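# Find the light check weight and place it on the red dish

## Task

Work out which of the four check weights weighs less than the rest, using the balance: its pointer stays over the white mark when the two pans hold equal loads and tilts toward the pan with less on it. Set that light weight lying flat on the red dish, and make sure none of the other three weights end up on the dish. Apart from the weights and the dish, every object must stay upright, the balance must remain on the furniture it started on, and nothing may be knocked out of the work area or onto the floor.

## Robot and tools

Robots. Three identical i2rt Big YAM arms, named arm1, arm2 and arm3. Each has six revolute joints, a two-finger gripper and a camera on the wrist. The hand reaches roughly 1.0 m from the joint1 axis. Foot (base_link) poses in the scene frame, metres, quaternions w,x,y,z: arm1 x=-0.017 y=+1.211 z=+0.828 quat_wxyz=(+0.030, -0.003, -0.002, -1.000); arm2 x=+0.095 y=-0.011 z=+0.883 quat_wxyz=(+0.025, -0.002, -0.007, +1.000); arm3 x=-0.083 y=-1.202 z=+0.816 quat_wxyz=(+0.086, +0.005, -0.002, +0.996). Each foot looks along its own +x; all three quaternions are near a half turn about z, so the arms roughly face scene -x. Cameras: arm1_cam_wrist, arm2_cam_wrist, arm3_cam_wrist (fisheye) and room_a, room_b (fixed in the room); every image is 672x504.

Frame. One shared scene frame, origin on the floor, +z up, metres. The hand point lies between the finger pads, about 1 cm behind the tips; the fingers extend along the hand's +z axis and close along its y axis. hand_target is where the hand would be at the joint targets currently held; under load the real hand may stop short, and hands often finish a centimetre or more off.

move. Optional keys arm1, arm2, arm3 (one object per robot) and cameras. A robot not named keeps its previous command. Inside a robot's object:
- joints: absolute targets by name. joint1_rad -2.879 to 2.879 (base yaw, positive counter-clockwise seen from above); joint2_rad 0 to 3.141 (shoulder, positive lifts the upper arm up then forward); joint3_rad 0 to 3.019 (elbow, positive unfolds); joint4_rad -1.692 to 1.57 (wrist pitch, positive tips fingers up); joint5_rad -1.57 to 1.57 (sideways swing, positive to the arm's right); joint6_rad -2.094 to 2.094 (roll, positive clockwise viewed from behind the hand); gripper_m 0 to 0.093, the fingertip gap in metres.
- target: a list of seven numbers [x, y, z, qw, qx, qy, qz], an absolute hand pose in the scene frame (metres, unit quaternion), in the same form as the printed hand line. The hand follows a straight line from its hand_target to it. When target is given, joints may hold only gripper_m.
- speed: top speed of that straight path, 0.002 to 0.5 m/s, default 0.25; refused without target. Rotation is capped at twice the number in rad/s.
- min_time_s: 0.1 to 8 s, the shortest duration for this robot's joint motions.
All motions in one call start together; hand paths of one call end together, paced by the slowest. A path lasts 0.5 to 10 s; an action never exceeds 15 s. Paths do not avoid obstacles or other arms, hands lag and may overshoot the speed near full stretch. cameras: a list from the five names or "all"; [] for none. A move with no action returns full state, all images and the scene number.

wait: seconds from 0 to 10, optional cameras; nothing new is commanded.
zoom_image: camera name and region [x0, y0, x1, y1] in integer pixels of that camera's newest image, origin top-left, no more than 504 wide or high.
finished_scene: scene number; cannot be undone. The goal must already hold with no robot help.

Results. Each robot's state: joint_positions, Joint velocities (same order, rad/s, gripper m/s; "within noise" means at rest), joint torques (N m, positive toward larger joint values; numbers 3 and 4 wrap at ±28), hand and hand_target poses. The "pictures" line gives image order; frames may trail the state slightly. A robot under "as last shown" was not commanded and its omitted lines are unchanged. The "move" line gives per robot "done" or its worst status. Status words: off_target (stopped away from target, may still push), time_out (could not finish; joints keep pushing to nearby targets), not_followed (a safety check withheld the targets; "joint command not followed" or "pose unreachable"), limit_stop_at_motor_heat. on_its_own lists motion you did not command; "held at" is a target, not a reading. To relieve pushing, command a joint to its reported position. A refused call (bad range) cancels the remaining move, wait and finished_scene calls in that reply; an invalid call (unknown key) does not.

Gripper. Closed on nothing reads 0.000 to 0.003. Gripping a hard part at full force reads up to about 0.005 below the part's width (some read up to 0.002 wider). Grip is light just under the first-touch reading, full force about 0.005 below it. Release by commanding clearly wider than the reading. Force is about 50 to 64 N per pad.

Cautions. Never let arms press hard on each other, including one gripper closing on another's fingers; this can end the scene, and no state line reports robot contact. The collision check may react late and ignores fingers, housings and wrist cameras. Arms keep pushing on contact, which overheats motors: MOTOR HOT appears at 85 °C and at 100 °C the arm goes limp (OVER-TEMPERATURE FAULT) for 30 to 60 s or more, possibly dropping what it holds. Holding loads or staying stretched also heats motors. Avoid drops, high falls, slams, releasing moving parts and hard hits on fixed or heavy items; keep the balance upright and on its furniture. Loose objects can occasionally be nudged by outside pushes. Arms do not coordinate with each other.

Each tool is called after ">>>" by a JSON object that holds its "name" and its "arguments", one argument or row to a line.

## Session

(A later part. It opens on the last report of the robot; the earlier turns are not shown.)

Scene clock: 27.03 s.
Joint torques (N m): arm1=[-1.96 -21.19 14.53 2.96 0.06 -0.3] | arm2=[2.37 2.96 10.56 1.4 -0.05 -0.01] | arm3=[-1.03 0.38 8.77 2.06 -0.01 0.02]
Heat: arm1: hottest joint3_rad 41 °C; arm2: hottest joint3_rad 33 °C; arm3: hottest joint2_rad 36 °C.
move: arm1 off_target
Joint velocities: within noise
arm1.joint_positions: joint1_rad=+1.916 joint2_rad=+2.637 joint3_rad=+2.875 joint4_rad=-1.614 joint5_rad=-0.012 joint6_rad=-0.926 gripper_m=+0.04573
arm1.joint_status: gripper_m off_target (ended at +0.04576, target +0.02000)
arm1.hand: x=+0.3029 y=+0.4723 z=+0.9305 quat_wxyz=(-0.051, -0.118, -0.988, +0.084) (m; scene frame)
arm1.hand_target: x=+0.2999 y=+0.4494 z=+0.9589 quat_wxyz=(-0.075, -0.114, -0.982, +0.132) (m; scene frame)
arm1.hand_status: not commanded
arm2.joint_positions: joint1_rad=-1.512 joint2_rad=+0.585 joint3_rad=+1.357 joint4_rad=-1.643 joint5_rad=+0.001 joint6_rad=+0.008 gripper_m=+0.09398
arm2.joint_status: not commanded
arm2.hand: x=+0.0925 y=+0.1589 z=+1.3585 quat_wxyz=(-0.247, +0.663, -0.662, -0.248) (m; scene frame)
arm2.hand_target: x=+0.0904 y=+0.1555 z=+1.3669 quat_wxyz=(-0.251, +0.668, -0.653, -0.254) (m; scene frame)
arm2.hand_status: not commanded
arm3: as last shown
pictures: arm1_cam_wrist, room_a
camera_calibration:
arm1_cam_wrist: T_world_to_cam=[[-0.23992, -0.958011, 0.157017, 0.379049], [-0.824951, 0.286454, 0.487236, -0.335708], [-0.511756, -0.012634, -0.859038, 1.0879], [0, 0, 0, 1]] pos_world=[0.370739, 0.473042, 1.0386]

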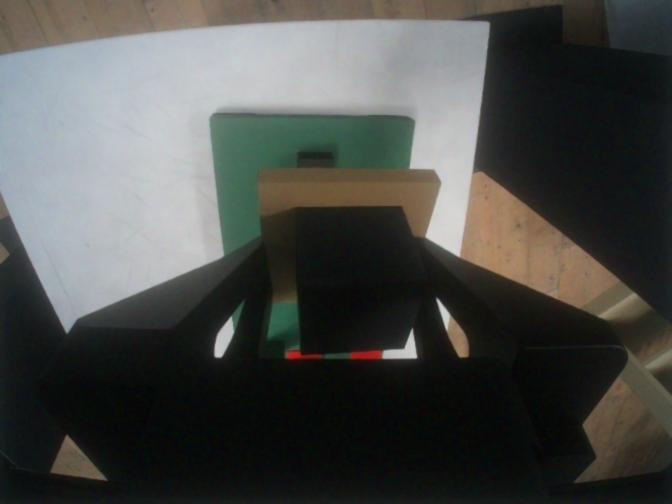

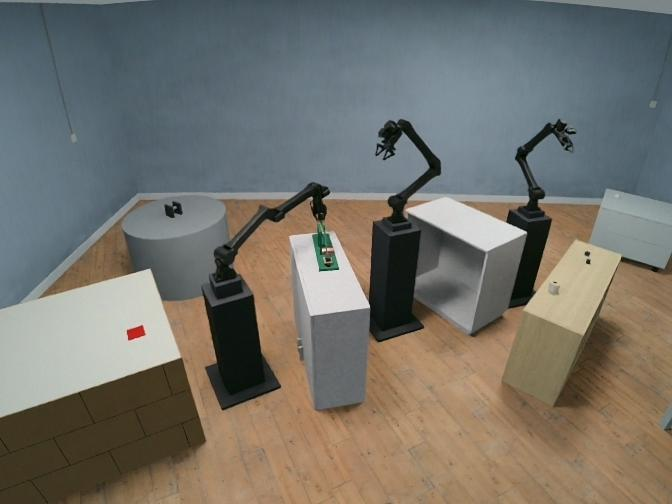

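>>> {"name": "move", "arguments": {
  "arm1": {"joints":{"gripper_m":0.056},"min_time_s":0.6}
}}

>>> {"name": "move", "arguments": {
  "arm1": {"target":[0.300,0.448,0.975,0,0.114,0.9935,0],"speed":0.1},
  "cameras": ["arm1_cam_wrist","room_a"]
}}

>>> {"name": "zoom_image", "arguments": {
  "camera": "room_a",
  "region": [290, 200, 350, 260]
}}

Scene clock: 27.90 s.
Joint torques (N m): arm1=[-1.55 -20.6 14.65 2.29 0.01 -0.14] | arm2=[2.43 2.9 10.62 1.43 -0.05 -0.01] | arm3=[-1.14 0.5 8.81 2.1 -0.01 0.01]
Heat: arm1: hottest joint3_rad 41 °C; arm2: hottest joint3_rad 33 °C; arm3: hottest joint2_rad 36 °C.
move: arm1 done
Joint velocities: within noise
arm1.joint_positions: joint1_rad=+1.916 joint2_rad=+2.637 joint3_rad=+2.875 joint4_rad=-1.603 joint5_rad=-0.012 joint6_rad=-0.936 gripper_m=+0.05594
arm1.joint_status: all done
arm1.hand: x=+0.3040 y=+0.4699 z=+0.9310 quat_wxyz=(-0.053, -0.113, -0.988, +0.089) (m; scene frame)
arm1.hand_target: x=+0.2999 y=+0.4494 z=+0.9589 quat_wxyz=(-0.075, -0.114, -0.982, +0.132) (m; scene frame)
arm1.hand_status: not commanded
arm2, arm3: as last shown
pictures: none

Scene clock: 29.93 s.
Joint torques (N m): arm1=[-1.55 -22.18 14.58 1.76 0.04 -0.14] | arm2=[2.32 2.61 10.65 1.46 -0.06 0] | arm3=[-1.14 0.56 8.8 2.06 0 0.01]
Heat: arm1: hottest joint3_rad 42 °C; arm2: hottest joint3_rad 34 °C; arm3: hottest joint2_rad 36 °C.
move: arm1 off_target
Joint velocities: within noise
arm1.joint_positions: joint1_rad=+1.916 joint2_rad=+2.637 joint3_rad=+2.875 joint4_rad=-1.602 joint5_rad=-0.012 joint6_rad=-0.938 gripper_m=+0.05596
arm1.joint_status: not commanded
arm1.hand: x=+0.3040 y=+0.4699 z=+0.9310 quat_wxyz=(-0.053, -0.112, -0.988, +0.089) (m; scene frame)
arm1.hand_target: x=+0.2980 y=+0.4525 z=+0.9752 quat_wxyz=(-0.077, -0.113, -0.981, +0.136) (m; scene frame)
arm1.hand_status: off_target (0.049 m and 11.9 deg from the pose sent, 0.049 m and 11.9 deg at the start; a joint's target at an end of its range on 59 of 61 steps)
arm2, arm3: as last shown
pictures: arm1_cam_wrist, room_a
camera_calibration:
arm1_cam_wrist: T_world_to_cam=[[-0.228384, -0.959089, 0.167297, 0.364321], [-0.829457, 0.281655, 0.482361, -0.326278], [-0.509747, -0.0286016, -0.859849, 1.09656], [0, 0, 0, 1]] pos_world=[0.371539, 0.472677, 1.03931]

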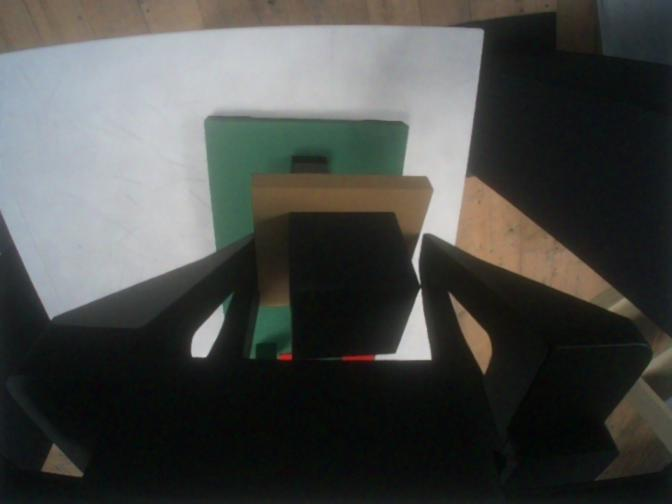

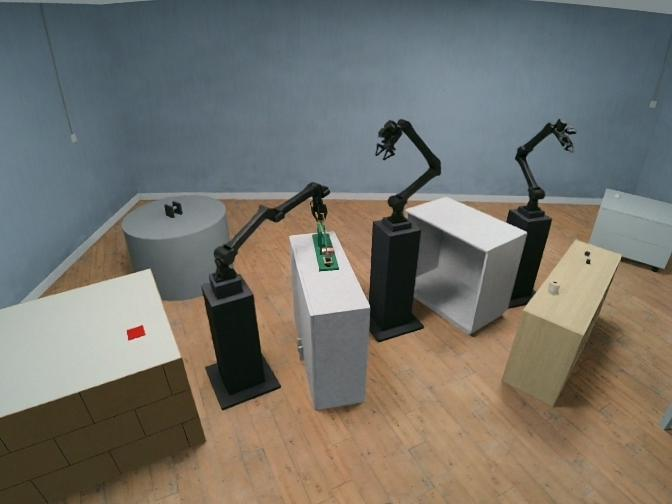

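Scaled by 8.400 from the camera's 672x504 image, which has a finer 960x720 frame.

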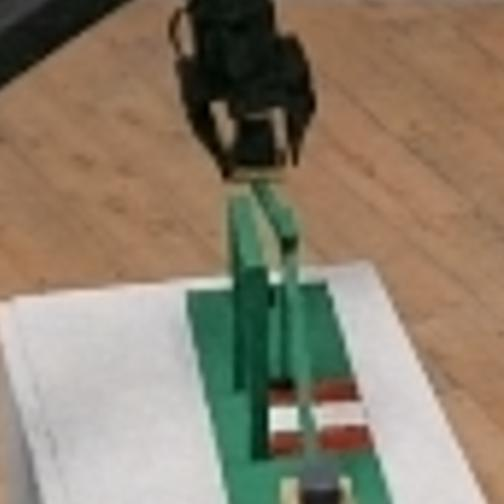

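>>> {"name": "move", "arguments": {
  "arm1": {"joints":{"joint2_rad":2.56,"joint3_rad":2.92,"joint4_rad":-1.68},"min_time_s":1},
  "cameras": ["arm1_cam_wrist","room_a"]
}}

>>> {"name": "zoom_image", "arguments": {
  "camera": "room_a",
  "region": [290, 200, 350, 260]
}}

Scene clock: 31.70 s.
Joint torques (N m): arm1=[-1.73 -22.83 13.78 0.39 0.05 -0.2] | arm2=[2.37 2.49 10.65 1.44 -0.05 -0.03] | arm3=[-1.08 0.5 8.77 2.07 -0.01 0.01]
Heat: arm1: hottest joint3_rad 42 °C; arm2: hottest joint3_rad 34 °C; arm3: hottest joint2_rad 36 °C.
move: arm1 done
Joint velocities: within noise
arm1.joint_positions: joint1_rad=+1.914 joint2_rad=+2.596 joint3_rad=+2.875 joint4_rad=-1.673 joint5_rad=-0.012 joint6_rad=-0.938 gripper_m=+0.05596
arm1.joint_status: all done
arm1.hand: x=+0.2969 y=+0.4848 z=+0.9600 quat_wxyz=(-0.046, -0.113, -0.990, +0.077) (m; scene frame)
arm1.hand_target: x=+0.2878 y=+0.4779 z=+1.0060 quat_wxyz=(-0.062, -0.114, -0.985, +0.110) (m; scene frame)
arm1.hand_status: not commanded
arm2, arm3: as last shown
pictures: arm1_cam_wrist, room_a
camera_calibration:
arm1_cam_wrist: T_world_to_cam=[[-0.227939, -0.962875, 0.144619, 0.395604], [-0.823529, 0.269893, 0.498957, -0.362356], [-0.519465, -0.00536649, -0.854475, 1.10477], [0, 0, 0, 1]] pos_world=[0.365652, 0.484643, 1.06759]

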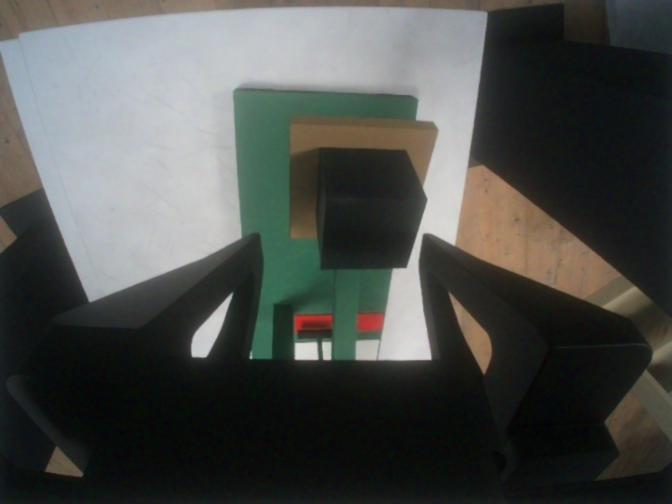

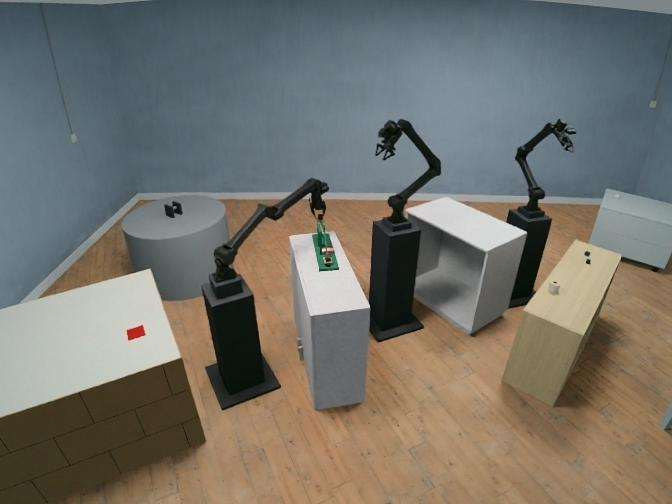

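Scaled by 8.400 from the camera's 672x504 image, which has a finer 960x720 frame.

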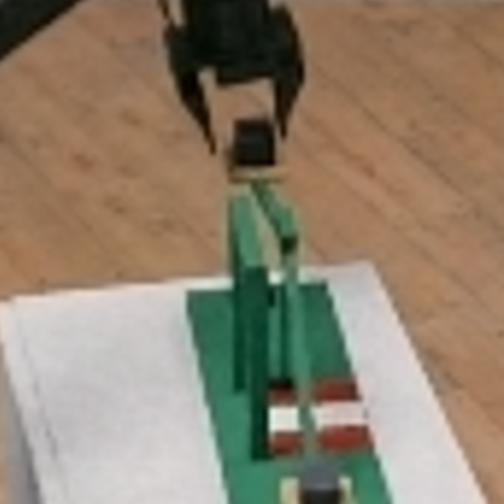

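>>> {"name": "move", "arguments": {
  "arm1": {"joints":{"joint3_rad":2.985,"joint2_rad":2.60,"joint4_rad":-1.69},"min_time_s":1},
  "cameras": ["arm1_cam_wrist"]
}}

Scene clock: 33.53 s.
Joint torques (N m): arm1=[-1.44 -20.25 14.56 0.46 0.04 -0.18] | arm2=[2.26 2.61 10.59 1.4 -0.07 -0.01] | arm3=[-1.14 0.5 8.8 2.09 -0.01 0.01]
Heat: arm1: hottest joint3_rad 42 °C; arm2: hottest joint3_rad 34 °C; arm3: hottest joint2_rad 36 °C.
move: arm1 done
Joint velocities: within noise
arm1.joint_positions: joint1_rad=+1.914 joint2_rad=+2.596 joint3_rad=+2.928 joint4_rad=-1.682 joint5_rad=-0.012 joint6_rad=-0.938 gripper_m=+0.05596
arm1.joint_status: all done
arm1.hand: x=+0.2988 y=+0.4808 z=+0.9815 quat_wxyz=(-0.057, -0.112, -0.987, +0.096) (m; scene frame)
arm1.hand_target: x=+0.2900 y=+0.4724 z=+1.0015 quat_wxyz=(-0.066, -0.114, -0.984, +0.116) (m; scene frame)
arm1.hand_status: not commanded
arm2, arm3: as last shown
pictures: arm1_cam_wrist
camera_calibration:
arm1_cam_wrist: T_world_to_cam=[[-0.230309, -0.956501, 0.179061, 0.352906], [-0.831969, 0.288987, 0.473618, -0.352263], [-0.504763, -0.039895, -0.862336, 1.14396], [0, 0, 0, 1]] pos_world=[0.365632, 0.484992, 1.09012]

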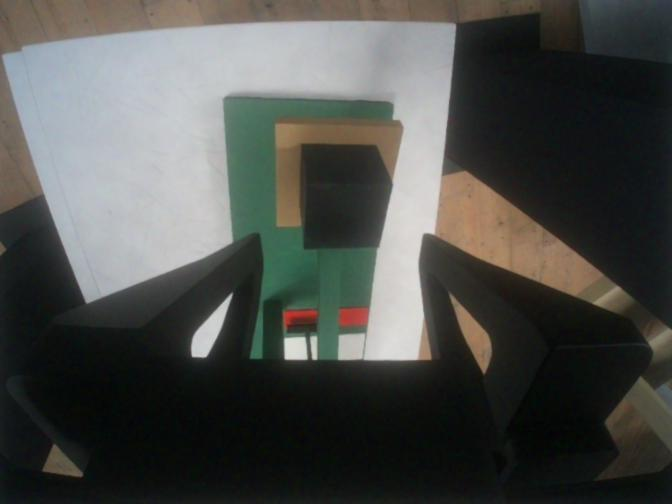

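>>> {"name": "move", "arguments": {
  "arm1": {"joints":{"joint2_rad":2.635},"min_time_s":1},
  "cameras": ["arm1_cam_wrist","room_a"]
}}

>>> {"name": "zoom_image", "arguments": {
  "camera": "room_a",
  "region": [290, 200, 350, 260]
}}

Scene clock: 38.53 s.
Joint torques (N m): arm1=[-2.02 -19.25 14.52 0.43 0.04 -0.17] | arm2=[2.37 2.67 10.62 1.47 -0.06 0.01] | arm3=[-1.2 0.44 8.8 2.06 0 0.01]
Heat: arm1: hottest joint3_rad 45 °C; arm2: hottest joint3_rad 35 °C; arm3: hottest joint2_rad 36 °C.
move: arm1 done
Joint velocities: within noise
arm1.joint_positions: joint1_rad=+1.914 joint2_rad=+2.621 joint3_rad=+2.928 joint4_rad=-1.682 joint5_rad=-0.012 joint6_rad=-0.938 gripper_m=+0.05596
arm1.joint_status: all done
arm1.hand: x=+0.2987 y=+0.4804 z=+0.9617 quat_wxyz=(-0.050, -0.112, -0.989, +0.085) (m; scene frame)
arm1.hand_target: x=+0.2902 y=+0.4714 z=+0.9743 quat_wxyz=(-0.057, -0.114, -0.987, +0.101) (m; scene frame)
arm1.hand_status: not commanded
arm2, arm3: as last shown
pictures: arm1_cam_wrist, room_a
camera_calibration:
arm1_cam_wrist: T_world_to_cam=[[-0.228816, -0.960426, 0.158826, 0.377007], [-0.827072, 0.277849, 0.488623, -0.353298], [-0.513416, -0.0195553, -0.857917, 1.11543], [0, 0, 0, 1]] pos_world=[0.366744, 0.482063, 1.0697]

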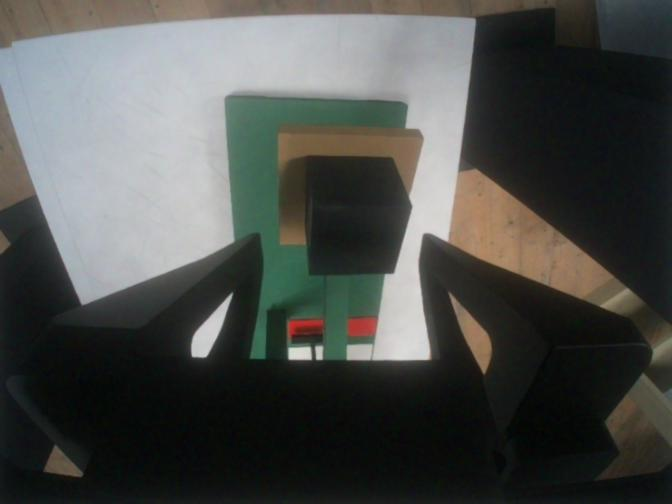

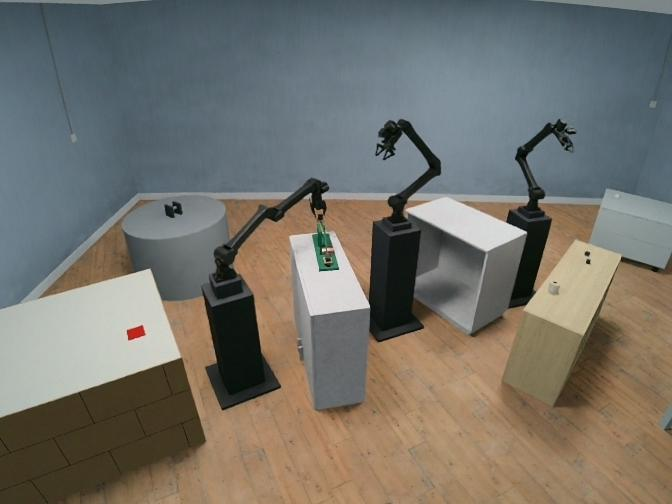

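Scaled by 8.400 from the camera's 672x504 image, which has a finer 960x720 frame.

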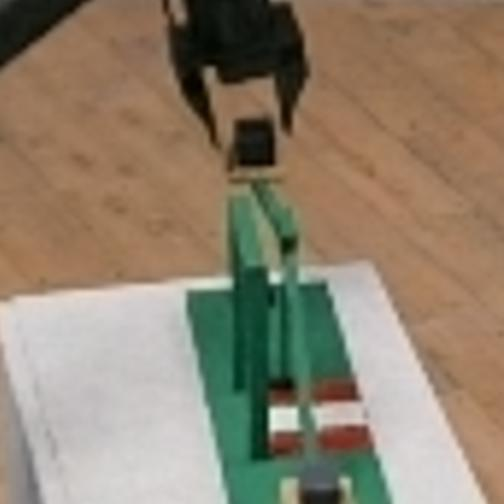

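>>> {"name": "move", "arguments": {
  "arm1": {"joints":{"joint2_rad":2.672,"joint3_rad":3.017},"min_time_s":1},
  "cameras": ["arm1_cam_wrist","room_a"]
}}

>>> {"name": "zoom_image", "arguments": {
  "camera": "room_a",
  "region": [290, 200, 350, 260]
}}

Scene clock: 40.17 s.
Joint torques (N m): arm1=[-1.49 -19.25 14.68 0.34 0.03 -0.16] | arm2=[2.37 2.67 10.62 1.39 -0.07 0] | arm3=[-1.03 0.5 8.83 2.06 0 0.01]
Heat: arm1: hottest joint3_rad 46 °C; arm2: hottest joint3_rad 35 °C; arm3: hottest joint2_rad 36 °C.
move: arm1 done
Joint velocities: within noise
arm1.joint_positions: joint1_rad=+1.914 joint2_rad=+2.657 joint3_rad=+2.952 joint4_rad=-1.682 joint5_rad=-0.012 joint6_rad=-0.938 gripper_m=+0.05596
arm1.joint_status: all done
joint sent to its limit — arm1.joint3_rad, upper limit.
arm1.hand: x=+0.2998 y=+0.4777 z=+0.9441 quat_wxyz=(-0.047, -0.113, -0.989, +0.080) (m; scene frame)
arm1.hand_target: x=+0.2912 y=+0.4685 z=+0.9554 quat_wxyz=(-0.054, -0.115, -0.987, +0.096) (m; scene frame)
arm1.hand_status: not commanded
arm2: as last shown
arm3.joint_positions: joint1_rad=-0.065 joint2_rad=+0.649 joint3_rad=+1.390 joint4_rad=-1.161 joint5_rad=-0.034 joint6_rad=-0.702 gripper_m=+0.09396
arm3.joint_status: not commanded
arm3.hand: x=-0.3410 y=-1.1470 z=+1.3892 quat_wxyz=(-0.236, +0.811, +0.203, -0.495) (m; scene frame)
arm3.hand_target: x=-0.3379 y=-1.1478 z=+1.4005 quat_wxyz=(-0.241, +0.805, +0.201, -0.504) (m; scene frame)
arm3.hand_status: not commanded
pictures: arm1_cam_wrist, room_a
camera_calibration:
arm1_cam_wrist: T_world_to_cam=[[-0.228192, -0.962029, 0.149765, 0.386505], [-0.824842, 0.272746, 0.495222, -0.347537], [-0.517266, -0.0105265, -0.85576, 1.0956], [0, 0, 0, 1]] pos_world=[0.368249, 0.478151, 1.05179]

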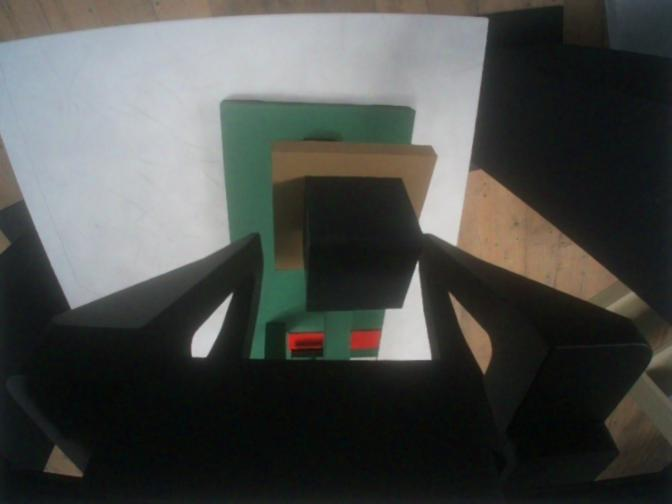

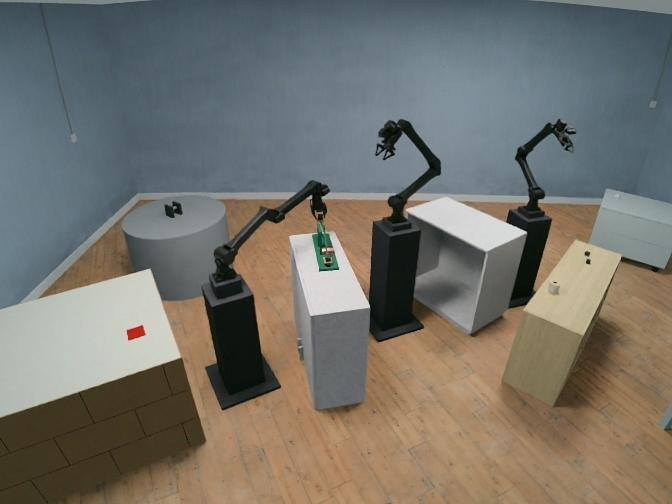

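Scaled by 8.400 from the camera's 672x504 image, which has a finer 960x720 frame.

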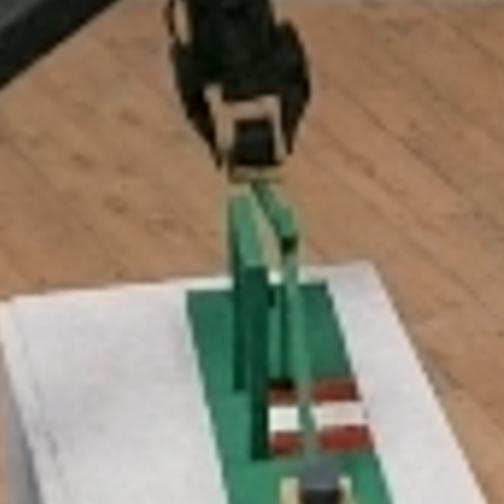

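>>> {"name": "move", "arguments": {
  "arm1": {"joints":{"joint4_rad":-1.63},"min_time_s":0.5}
}}

>>> {"name": "move", "arguments": {
  "arm1": {"joints":{"gripper_m":0.018},"min_time_s":2},
  "cameras": ["arm1_cam_wrist","room_a"]
}}

>>> {"name": "zoom_image", "arguments": {
  "camera": "room_a",
  "region": [290, 200, 350, 260]
}}

Scene clock: 41.50 s.
Joint torques (N m): arm1=[-1.2 -19.66 14.75 1.21 0.01 -0.17] | arm2=[2.14 2.55 10.65 1.42 -0.05 -0.01] | arm3=[-1.14 0.5 8.75 2.07 -0.01 0]
Heat: arm1: hottest joint3_rad 46 °C; arm2: hottest joint3_rad 35 °C; arm3: hottest joint2_rad 36 °C.
move: arm1 done
Joint velocities: within noise
arm1.joint_positions: joint1_rad=+1.914 joint2_rad=+2.657 joint3_rad=+2.952 joint4_rad=-1.642 joint5_rad=-0.012 joint6_rad=-0.938 gripper_m=+0.05596
arm1.joint_status: all done
arm1.hand: x=+0.3036 y=+0.4688 z=+0.9462 quat_wxyz=(-0.057, -0.112, -0.987, +0.097) (m; scene frame)
arm1.hand_target: x=+0.2967 y=+0.4553 z=+0.9590 quat_wxyz=(-0.069, -0.114, -0.984, +0.122) (m; scene frame)
arm1.hand_status: not commanded
arm2, arm3: as last shown
pictures: none

Scene clock: 42.07 s.
Joint torques (N m): arm1=[-1.38 -19.31 14.75 1.1 0.02 -0.19] | arm2=[2.2 2.67 10.65 1.36 -0.05 0] | arm3=[-1.08 0.44 8.8 2.07 0 0.02]
Heat: arm1: hottest joint3_rad 46 °C; arm2: hottest joint3_rad 35 °C; arm3: hottest joint2_rad 36 °C.
move: arm1 off_target
Joint velocities: within noise
arm1.joint_positions: joint1_rad=+1.914 joint2_rad=+2.657 joint3_rad=+2.952 joint4_rad=-1.642 joint5_rad=-0.012 joint6_rad=-0.938 gripper_m=+0.03208
arm1.joint_status: gripper_m off_target (ended at +0.03210, target +0.01800)
arm1.hand: x=+0.3036 y=+0.4688 z=+0.9462 quat_wxyz=(-0.057, -0.112, -0.987, +0.097) (m; scene frame)
arm1.hand_target: x=+0.2968 y=+0.4553 z=+0.9590 quat_wxyz=(-0.069, -0.114, -0.984, +0.121) (m; scene frame)
arm1.hand_status: not commanded
arm2.joint_positions: joint1_rad=-1.512 joint2_rad=+0.585 joint3_rad=+1.357 joint4_rad=-1.643 joint5_rad=+0.001 joint6_rad=+0.008 gripper_m=+0.09398
arm2.joint_status: not commanded
arm2.hand: x=+0.0925 y=+0.1589 z=+1.3585 quat_wxyz=(-0.247, +0.663, -0.662, -0.248) (m; scene frame)
arm2.hand_target: x=+0.0904 y=+0.1555 z=+1.3669 quat_wxyz=(-0.251, +0.668, -0.653, -0.254) (m; scene frame)
arm2.hand_status: not commanded
arm3: as last shown
pictures: arm1_cam_wrist, room_a
camera_calibration:
arm1_cam_wrist: T_world_to_cam=[[-0.230544, -0.956001, 0.181416, 0.346468], [-0.832561, 0.290301, 0.471771, -0.326758], [-0.503679, -0.0422765, -0.862856, 1.11678], [0, 0, 0, 1]] pos_world=[0.37033, 0.473296, 1.05492]

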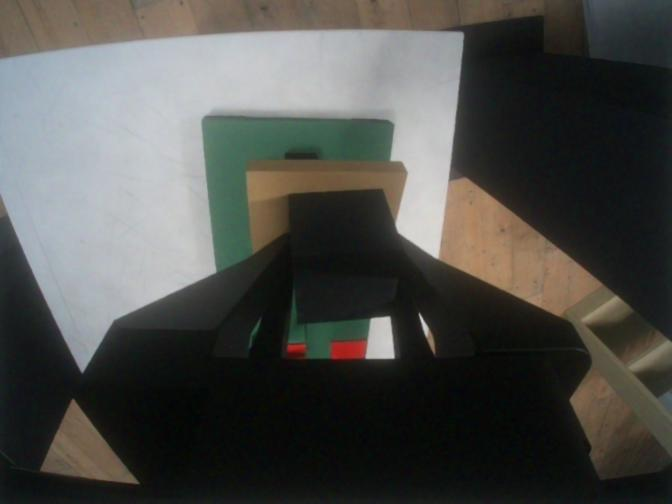

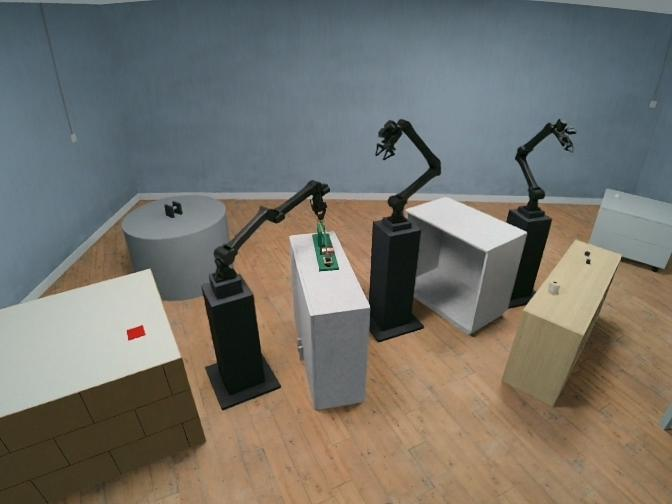

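Scaled by 8.400 from the camera's 672x504 image, which has a finer 960x720 frame.

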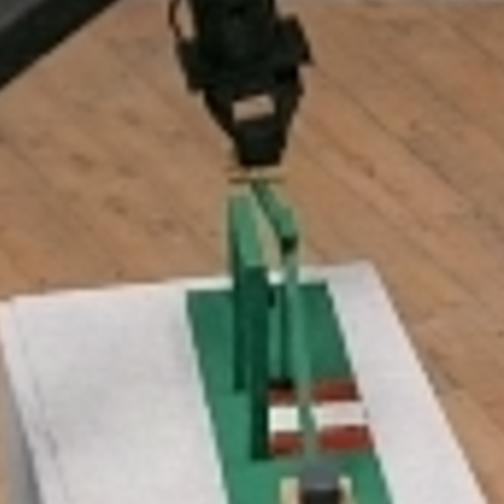

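>>> {"name": "move", "arguments": {
  "arm1": {"joints":{"joint2_rad":2.3},"min_time_s":1.5},
  "cameras": ["arm1_cam_wrist","room_a"]
}}

>>> {"name": "zoom_image", "arguments": {
  "camera": "room_a",
  "region": [280, 180, 370, 280]
}}

Scene clock: 44.30 s.
Joint torques (N m): arm1=[-1.79 -20.95 13.6 1.72 0.02 -0.17] | arm2=[2.49 2.67 10.69 1.43 -0.06 0] | arm3=[-1.14 0.44 8.76 2.1 -0.01 0.01]
Heat: arm1: hottest joint3_rad 46 °C; arm2: hottest joint3_rad 35 °C; arm3: hottest joint3_rad 37 °C.
move: arm1 done
Joint velocities: within noise
arm1.joint_positions: joint1_rad=+1.914 joint2_rad=+2.335 joint3_rad=+2.957 joint4_rad=-1.642 joint5_rad=-0.012 joint6_rad=-0.938 gripper_m=+0.03208
arm1.joint_status: all done
arm1.hand: x=+0.2911 y=+0.5032 z=+1.1979 quat_wxyz=(-0.137, -0.107, -0.956, +0.236) (m; scene frame)
arm1.hand_target: x=+0.2782 y=+0.5068 z=+1.2489 quat_wxyz=(-0.156, -0.107, -0.941, +0.280) (m; scene frame)
arm1.hand_status: not commanded
arm2, arm3: as last shown
pictures: arm1_cam_wrist, room_a
camera_calibration:
arm1_cam_wrist: T_world_to_cam=[[-0.267365, -0.8648, 0.425013, 0.00377428], [-0.880655, 0.398321, 0.25649, -0.248271], [-0.391104, -0.305713, -0.868088, 1.43514], [0, 0, 0, 1]] pos_world=[0.343659, 0.540898, 1.30791]

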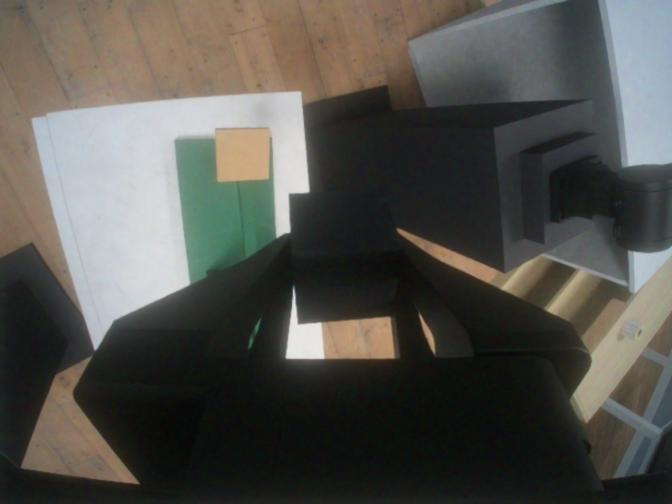

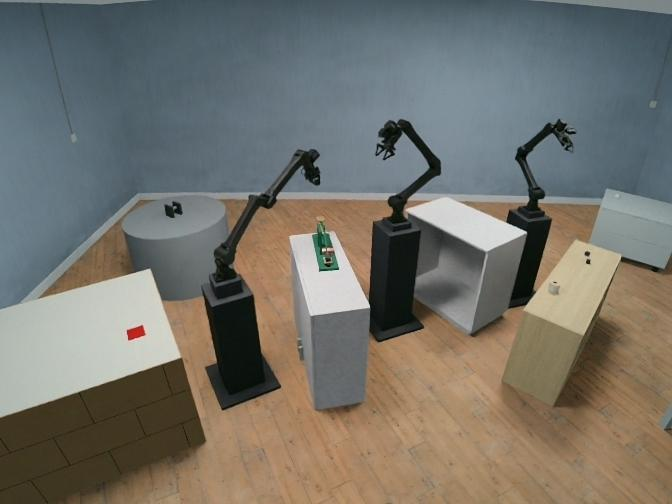

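Scaled by 5.040 from the camera's 672x504 image, which has a finer 960x720 frame.

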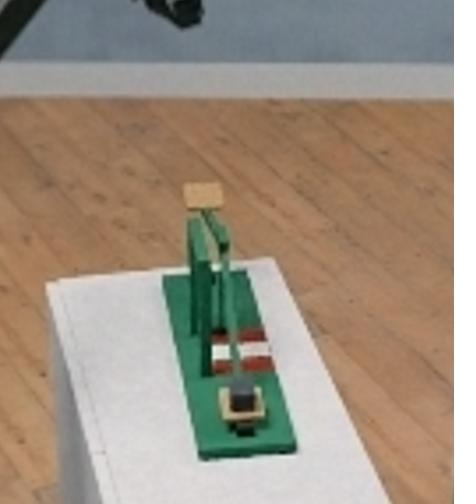

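>>> {"name": "move", "arguments": {
  "arm1": {"joints":{"joint1_rad":-1.51,"joint2_rad":1.4,"joint3_rad":1.6,"joint4_rad":-1.6,"joint5_rad":0,"joint6_rad":0},"min_time_s":3.5},
  "arm2": {"joints":{"joint1_rad":0}},
  "cameras": ["arm1_cam_wrist","room_a","room_b"]
}}

Scene clock: 49.07 s.
Joint torques (N m): arm1=[-0.62 -10.75 11.07 1.05 0.02 0.03] | arm2=[2.32 2.55 10.76 1.39 -0.04 -0.01] | arm3=[-1.08 0.38 8.79 2.06 0 0.01]
Heat: arm1: hottest joint3_rad 47 °C; arm2: hottest joint3_rad 36 °C; arm3: hottest joint3_rad 37 °C.
move: arm1 done; arm2 done
Joint velocities: within noise
arm1.joint_positions: joint1_rad=-1.506 joint2_rad=+1.426 joint3_rad=+1.588 joint4_rad=-1.612 joint5_rad=+0.001 joint6_rad=-0.015 gripper_m=+0.03208
arm1.joint_status: all done
arm1.hand: x=-0.0691 y=+1.6510 z=+1.1567 quat_wxyz=(+0.036, -0.753, +0.655, +0.046) (m; scene frame)
arm1.hand_target: x=-0.0675 y=+1.6508 z=+1.1733 quat_wxyz=(+0.053, -0.746, +0.661, +0.065) (m; scene frame)
arm1.hand_status: not commanded
arm2.joint_positions: joint1_rad=-0.012 joint2_rad=+0.585 joint3_rad=+1.357 joint4_rad=-1.643 joint5_rad=+0.000 joint6_rad=+0.008 gripper_m=+0.09398
arm2.joint_status: all done
arm2.hand: x=-0.0830 y=-0.0065 z=+1.3555 quat_wxyz=(-0.016, +0.939, -0.031, -0.341) (m; scene frame)
arm2.hand_target: x=-0.0800 y=-0.0089 z=+1.3639 quat_wxyz=(-0.016, +0.937, -0.021, -0.348) (m; scene frame)
arm2.hand_status: not commanded
arm3: as last shown
pictures: arm1_cam_wrist, room_a, room_b
camera_calibration:
arm1_cam_wrist: T_world_to_cam=[[0.989989, 0.141126, -0.00231827, -0.161874], [0.123543, -0.858472, 0.497758, 0.85316], [0.0682565, -0.493062, -0.867313, 1.94955], [0, 0, 0, 1]] pos_world=[-0.0782179, 1.7165, 1.26582]

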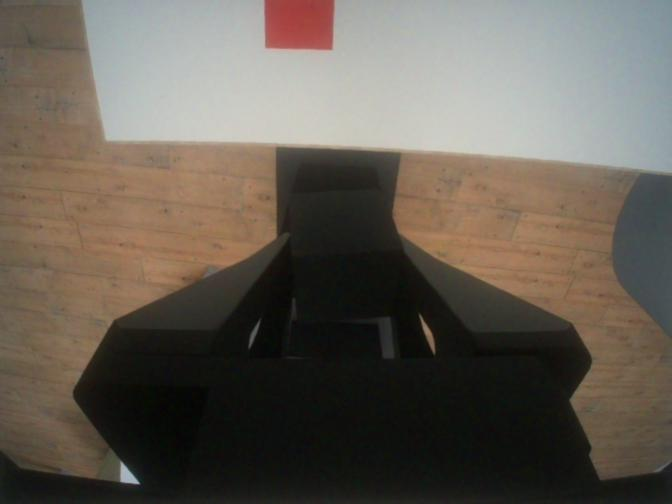

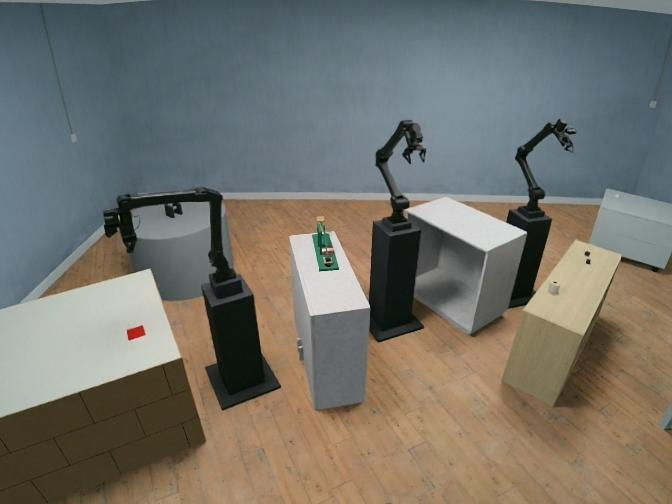

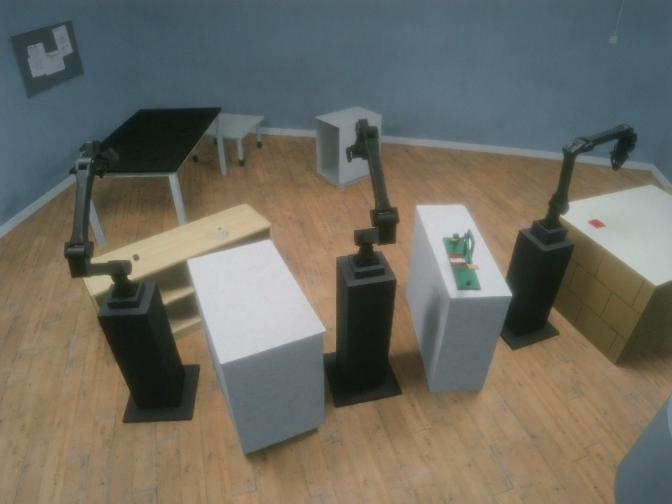

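>>> {"name": "move", "arguments": {
  "arm1": {"target":[-0.125,1.735,0.86,-0.0439,0.7736,-0.6296,-0.054],"speed":0.25},
  "cameras": ["arm1_cam_wrist","room_a"]
}}

>>> {"name": "zoom_image", "arguments": {
  "camera": "room_a",
  "region": [90, 190, 240, 350]
}}

Scene clock: 51.80 s.
Joint torques (N m): arm1=[0.91 -12.63 9.98 1.13 0.17 -0.02] | arm2=[2.37 2.37 10.74 1.4 -0.05 0] | arm3=[-1.2 0.5 8.8 2.09 -0.01 0.02]
Heat: arm1: hottest joint3_rad 47 °C; arm2: hottest joint3_rad 36 °C; arm3: hottest joint3_rad 37 °C.
move: arm1 off_target
Joint velocities: within noise
arm1.joint_positions: joint1_rad=-1.437 joint2_rad=+1.808 joint3_rad=+1.222 joint4_rad=-0.877 joint5_rad=+0.005 joint6_rad=-0.010 gripper_m=+0.03208
arm1.joint_status: not commanded
arm1.hand: x=-0.1163 y=+1.7238 z=+0.8512 quat_wxyz=(+0.032, -0.774, +0.631, +0.041) (m; scene frame)
arm1.hand_target: x=-0.1250 y=+1.7347 z=+0.8603 quat_wxyz=(+0.044, -0.774, +0.630, +0.054) (m; scene frame)
arm1.hand_status: off_target (0.017 m and 2.0 deg from the pose sent, 0.313 m and 4.0 deg at the start)
arm2, arm3: as last shown
pictures: arm1_cam_wrist, room_a
camera_calibration:
arm1_cam_wrist: T_world_to_cam=[[0.978924, 0.204224, 0.000842652, -0.238937], [0.17545, -0.843097, 0.508336, 1.04405], [0.104525, -0.497474, -0.861159, 1.73026], [0, 0, 0, 1]] pos_world=[-0.130133, 1.78979, 0.959501]

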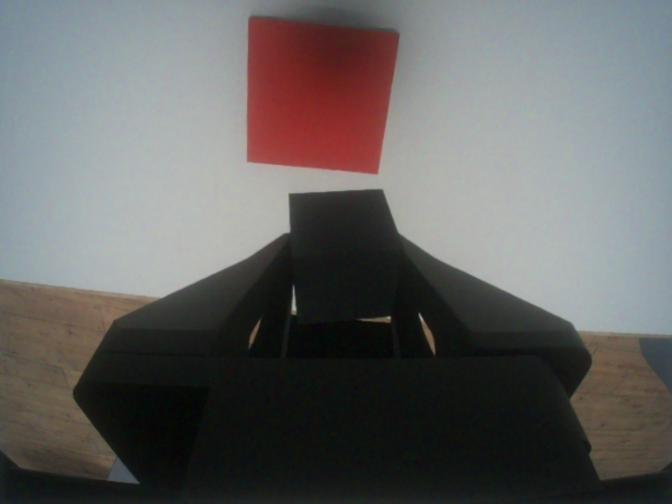

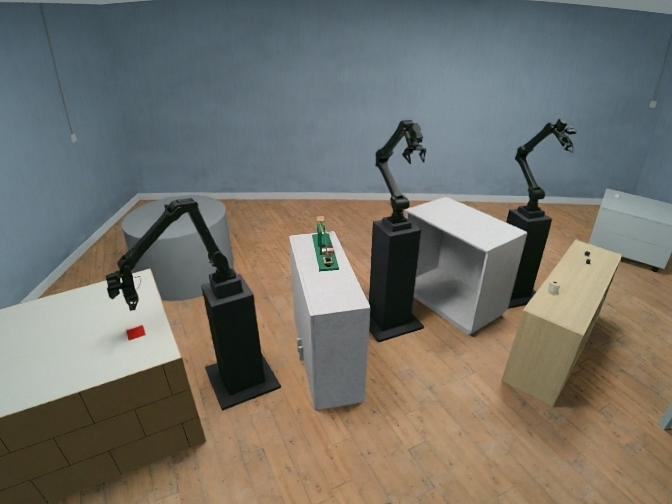

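Scaled by 3.150 from the camera's 672x504 image, which has a finer 960x720 frame.

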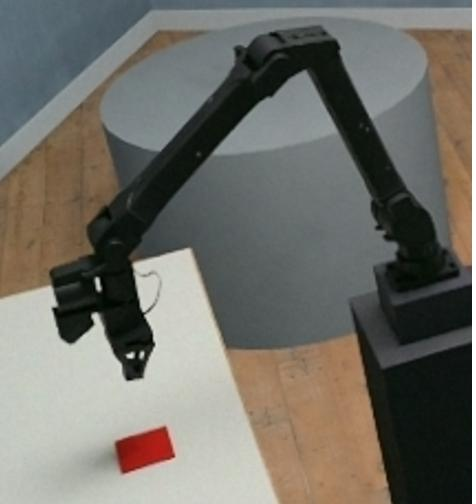

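>>> {"name": "move", "arguments": {
  "arm1": {"target":[-0.147,1.755,0.775,-0.0439,0.7736,-0.6296,-0.054],"speed":0.15},
  "cameras": ["arm1_cam_wrist","room_a","room_b"]
}}

>>> {"name": "zoom_image", "arguments": {
  "camera": "room_a",
  "region": [90, 260, 180, 350]
}}

>>> {"name": "zoom_image", "arguments": {
  "camera": "room_b",
  "region": [560, 150, 650, 240]
}}

Scene clock: 53.50 s.
Joint torques (N m): arm1=[0.5 -12.92 10.45 1.09 0.15 0.02] | arm2=[2.49 2.37 10.74 1.37 -0.04 0.01] | arm3=[-1.08 0.32 8.8 2.06 0 0.01]
Heat: arm1: hottest joint3_rad 47 °C; arm2: hottest joint3_rad 36 °C; arm3: hottest joint3_rad 37 °C.
move: arm1 off_target
Joint velocities: within noise
arm1.joint_positions: joint1_rad=-1.405 joint2_rad=+1.990 joint3_rad=+1.222 joint4_rad=-0.712 joint5_rad=+0.009 joint6_rad=+0.019 gripper_m=+0.03208
arm1.joint_status: not commanded
arm1.hand: x=-0.1354 y=+1.7334 z=+0.7631 quat_wxyz=(+0.028, -0.776, +0.630, +0.034) (m; scene frame)
arm1.hand_target: x=-0.1470 y=+1.7541 z=+0.7757 quat_wxyz=(+0.044, -0.774, +0.630, +0.054) (m; scene frame)
arm1.hand_status: off_target (0.027 m and 2.9 deg from the pose sent, 0.088 m and 2.0 deg at the start)
arm2, arm3: as last shown
pictures: arm1_cam_wrist, room_a, room_b
camera_calibration:
arm1_cam_wrist: T_world_to_cam=[[0.978235, 0.20749, 0.00226743, -0.228984], [0.175806, -0.834562, 0.52211, 1.07504], [0.110225, -0.510347, -0.852875, 1.6779], [0, 0, 0, 1]] pos_world=[-0.149944, 1.80101, 0.870273]

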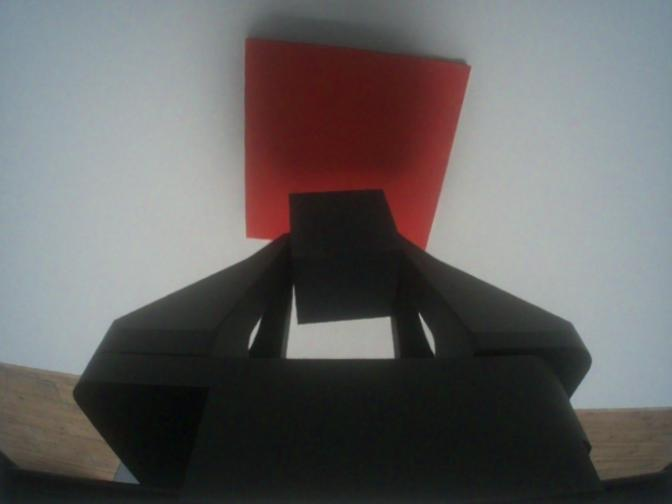

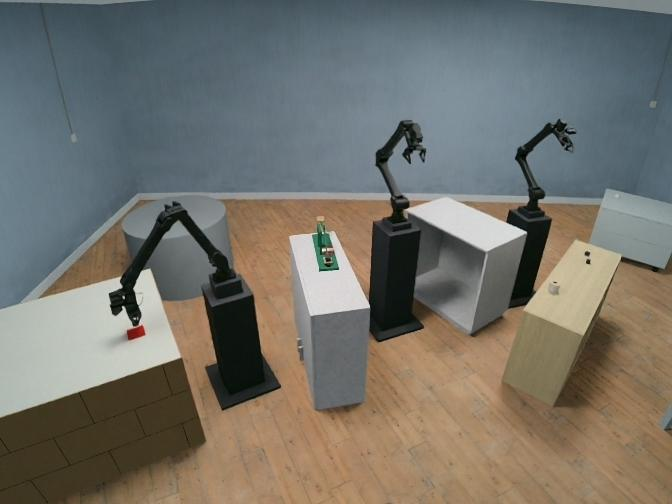

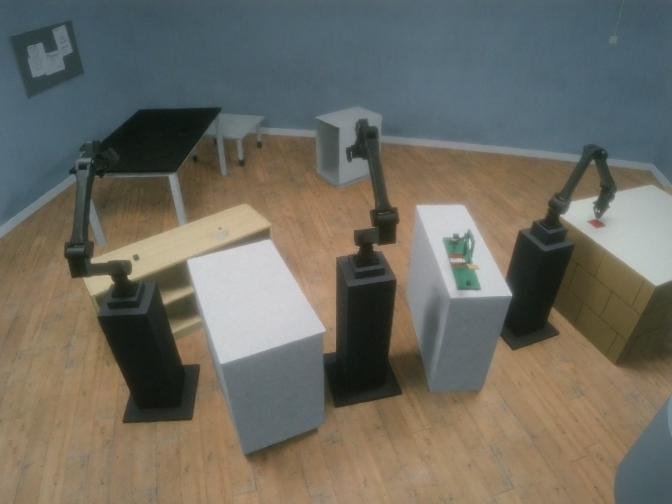

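Scaled by 5.600 from the camera's 672x504 image, which has a finer 960x720 frame.

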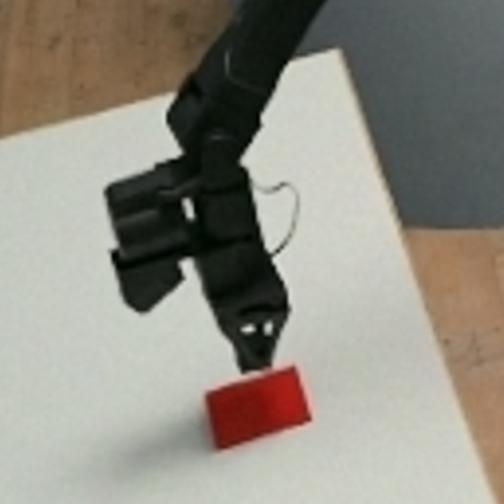

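Scaled by 5.600 from the camera's 672x504 image, which has a finer 960x720 frame.

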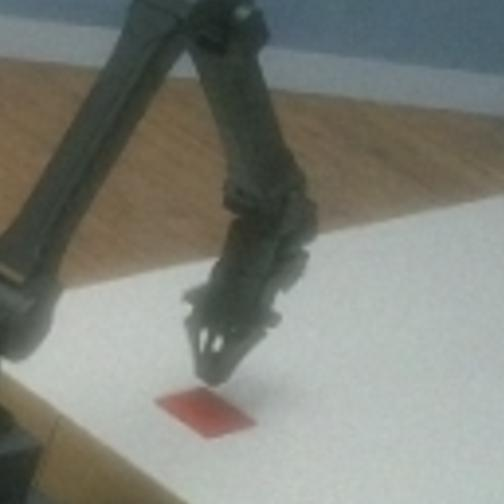

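>>> {"name": "move", "arguments": {
  "arm1": {"target":[-0.149,1.771,0.742,-0.0439,0.7736,-0.6296,-0.054],"speed":0.1},
  "cameras": ["arm1_cam_wrist","room_a","room_b"]
}}

>>> {"name": "zoom_image", "arguments": {
  "camera": "room_a",
  "region": [100, 290, 160, 350]
}}

>>> {"name": "zoom_image", "arguments": {
  "camera": "room_b",
  "region": [570, 180, 630, 240]
}}

Scene clock: 55.17 s.
Joint torques (N m): arm1=[0.44 -13.8 10.7 0.91 0.12 -0.01] | arm2=[2.2 2.49 10.74 1.36 -0.05 -0.01] | arm3=[-1.2 0.44 8.79 2.06 -0.01 0.02]
Heat: arm1: hottest joint3_rad 47 °C; arm2: hottest joint3_rad 36 °C; arm3: hottest joint3_rad 37 °C.
move: arm1 off_target
Joint velocities: within noise
arm1.joint_positions: joint1_rad=-1.405 joint2_rad=+2.075 joint3_rad=+1.262 joint4_rad=-0.668 joint5_rad=+0.009 joint6_rad=+0.019 gripper_m=+0.03208
arm1.joint_status: not commanded
arm1.hand: x=-0.1386 y=+1.7463 z=+0.7314 quat_wxyz=(+0.027, -0.776, +0.630, +0.034) (m; scene frame)
arm1.hand_target: x=-0.1489 y=+1.7699 z=+0.7429 quat_wxyz=(+0.044, -0.774, +0.630, +0.054) (m; scene frame)
arm1.hand_status: off_target (0.029 m and 3.0 deg from the pose sent, 0.045 m and 2.9 deg at the start)
arm2, arm3: as last shown
pictures: arm1_cam_wrist, room_a, room_b
camera_calibration:
arm1_cam_wrist: T_world_to_cam=[[0.978315, 0.207108, 0.00227835, -0.227805], [0.175298, -0.833811, 0.523478, 1.10055], [0.110316, -0.511728, -0.852036, 1.65963], [0, 0, 0, 1]] pos_world=[-0.153144, 1.81411, 0.83847]

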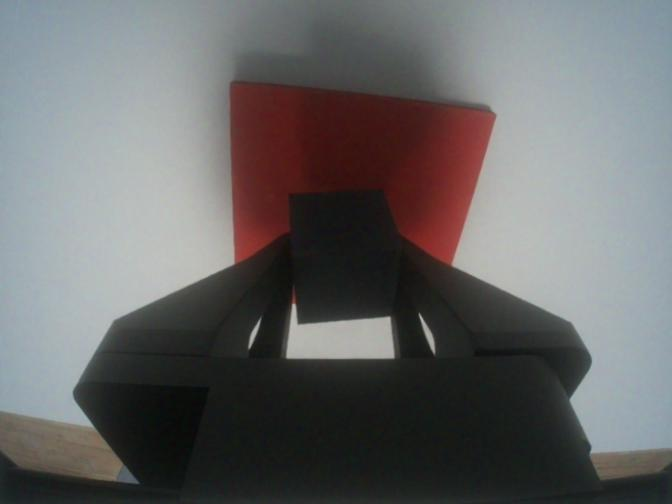

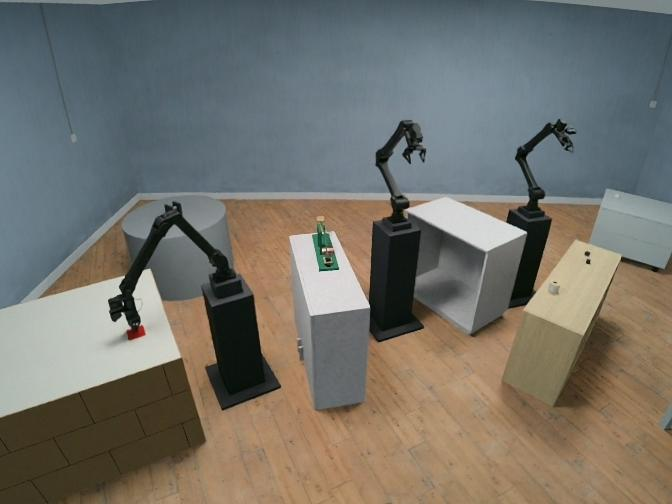

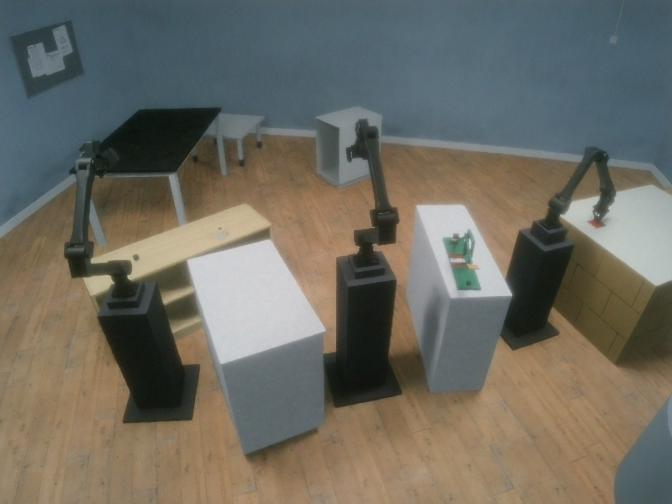

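Scaled by 8.400 from the camera's 672x504 image, which has a finer 960x720 frame.

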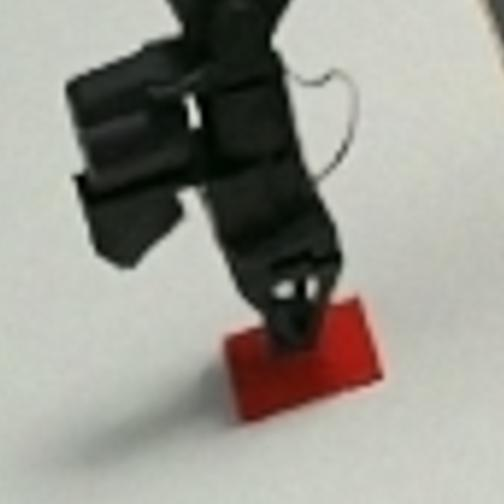

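Scaled by 8.400 from the camera's 672x504 image, which has a finer 960x720 frame.

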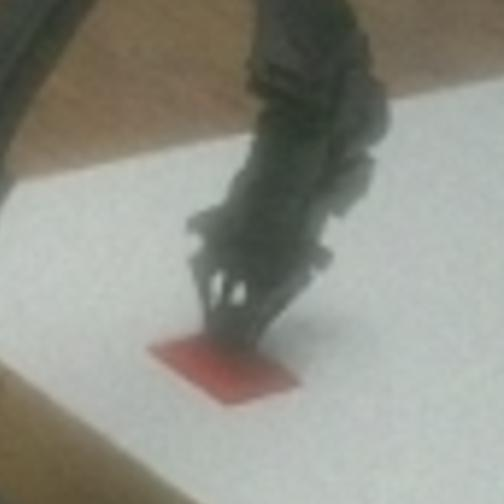

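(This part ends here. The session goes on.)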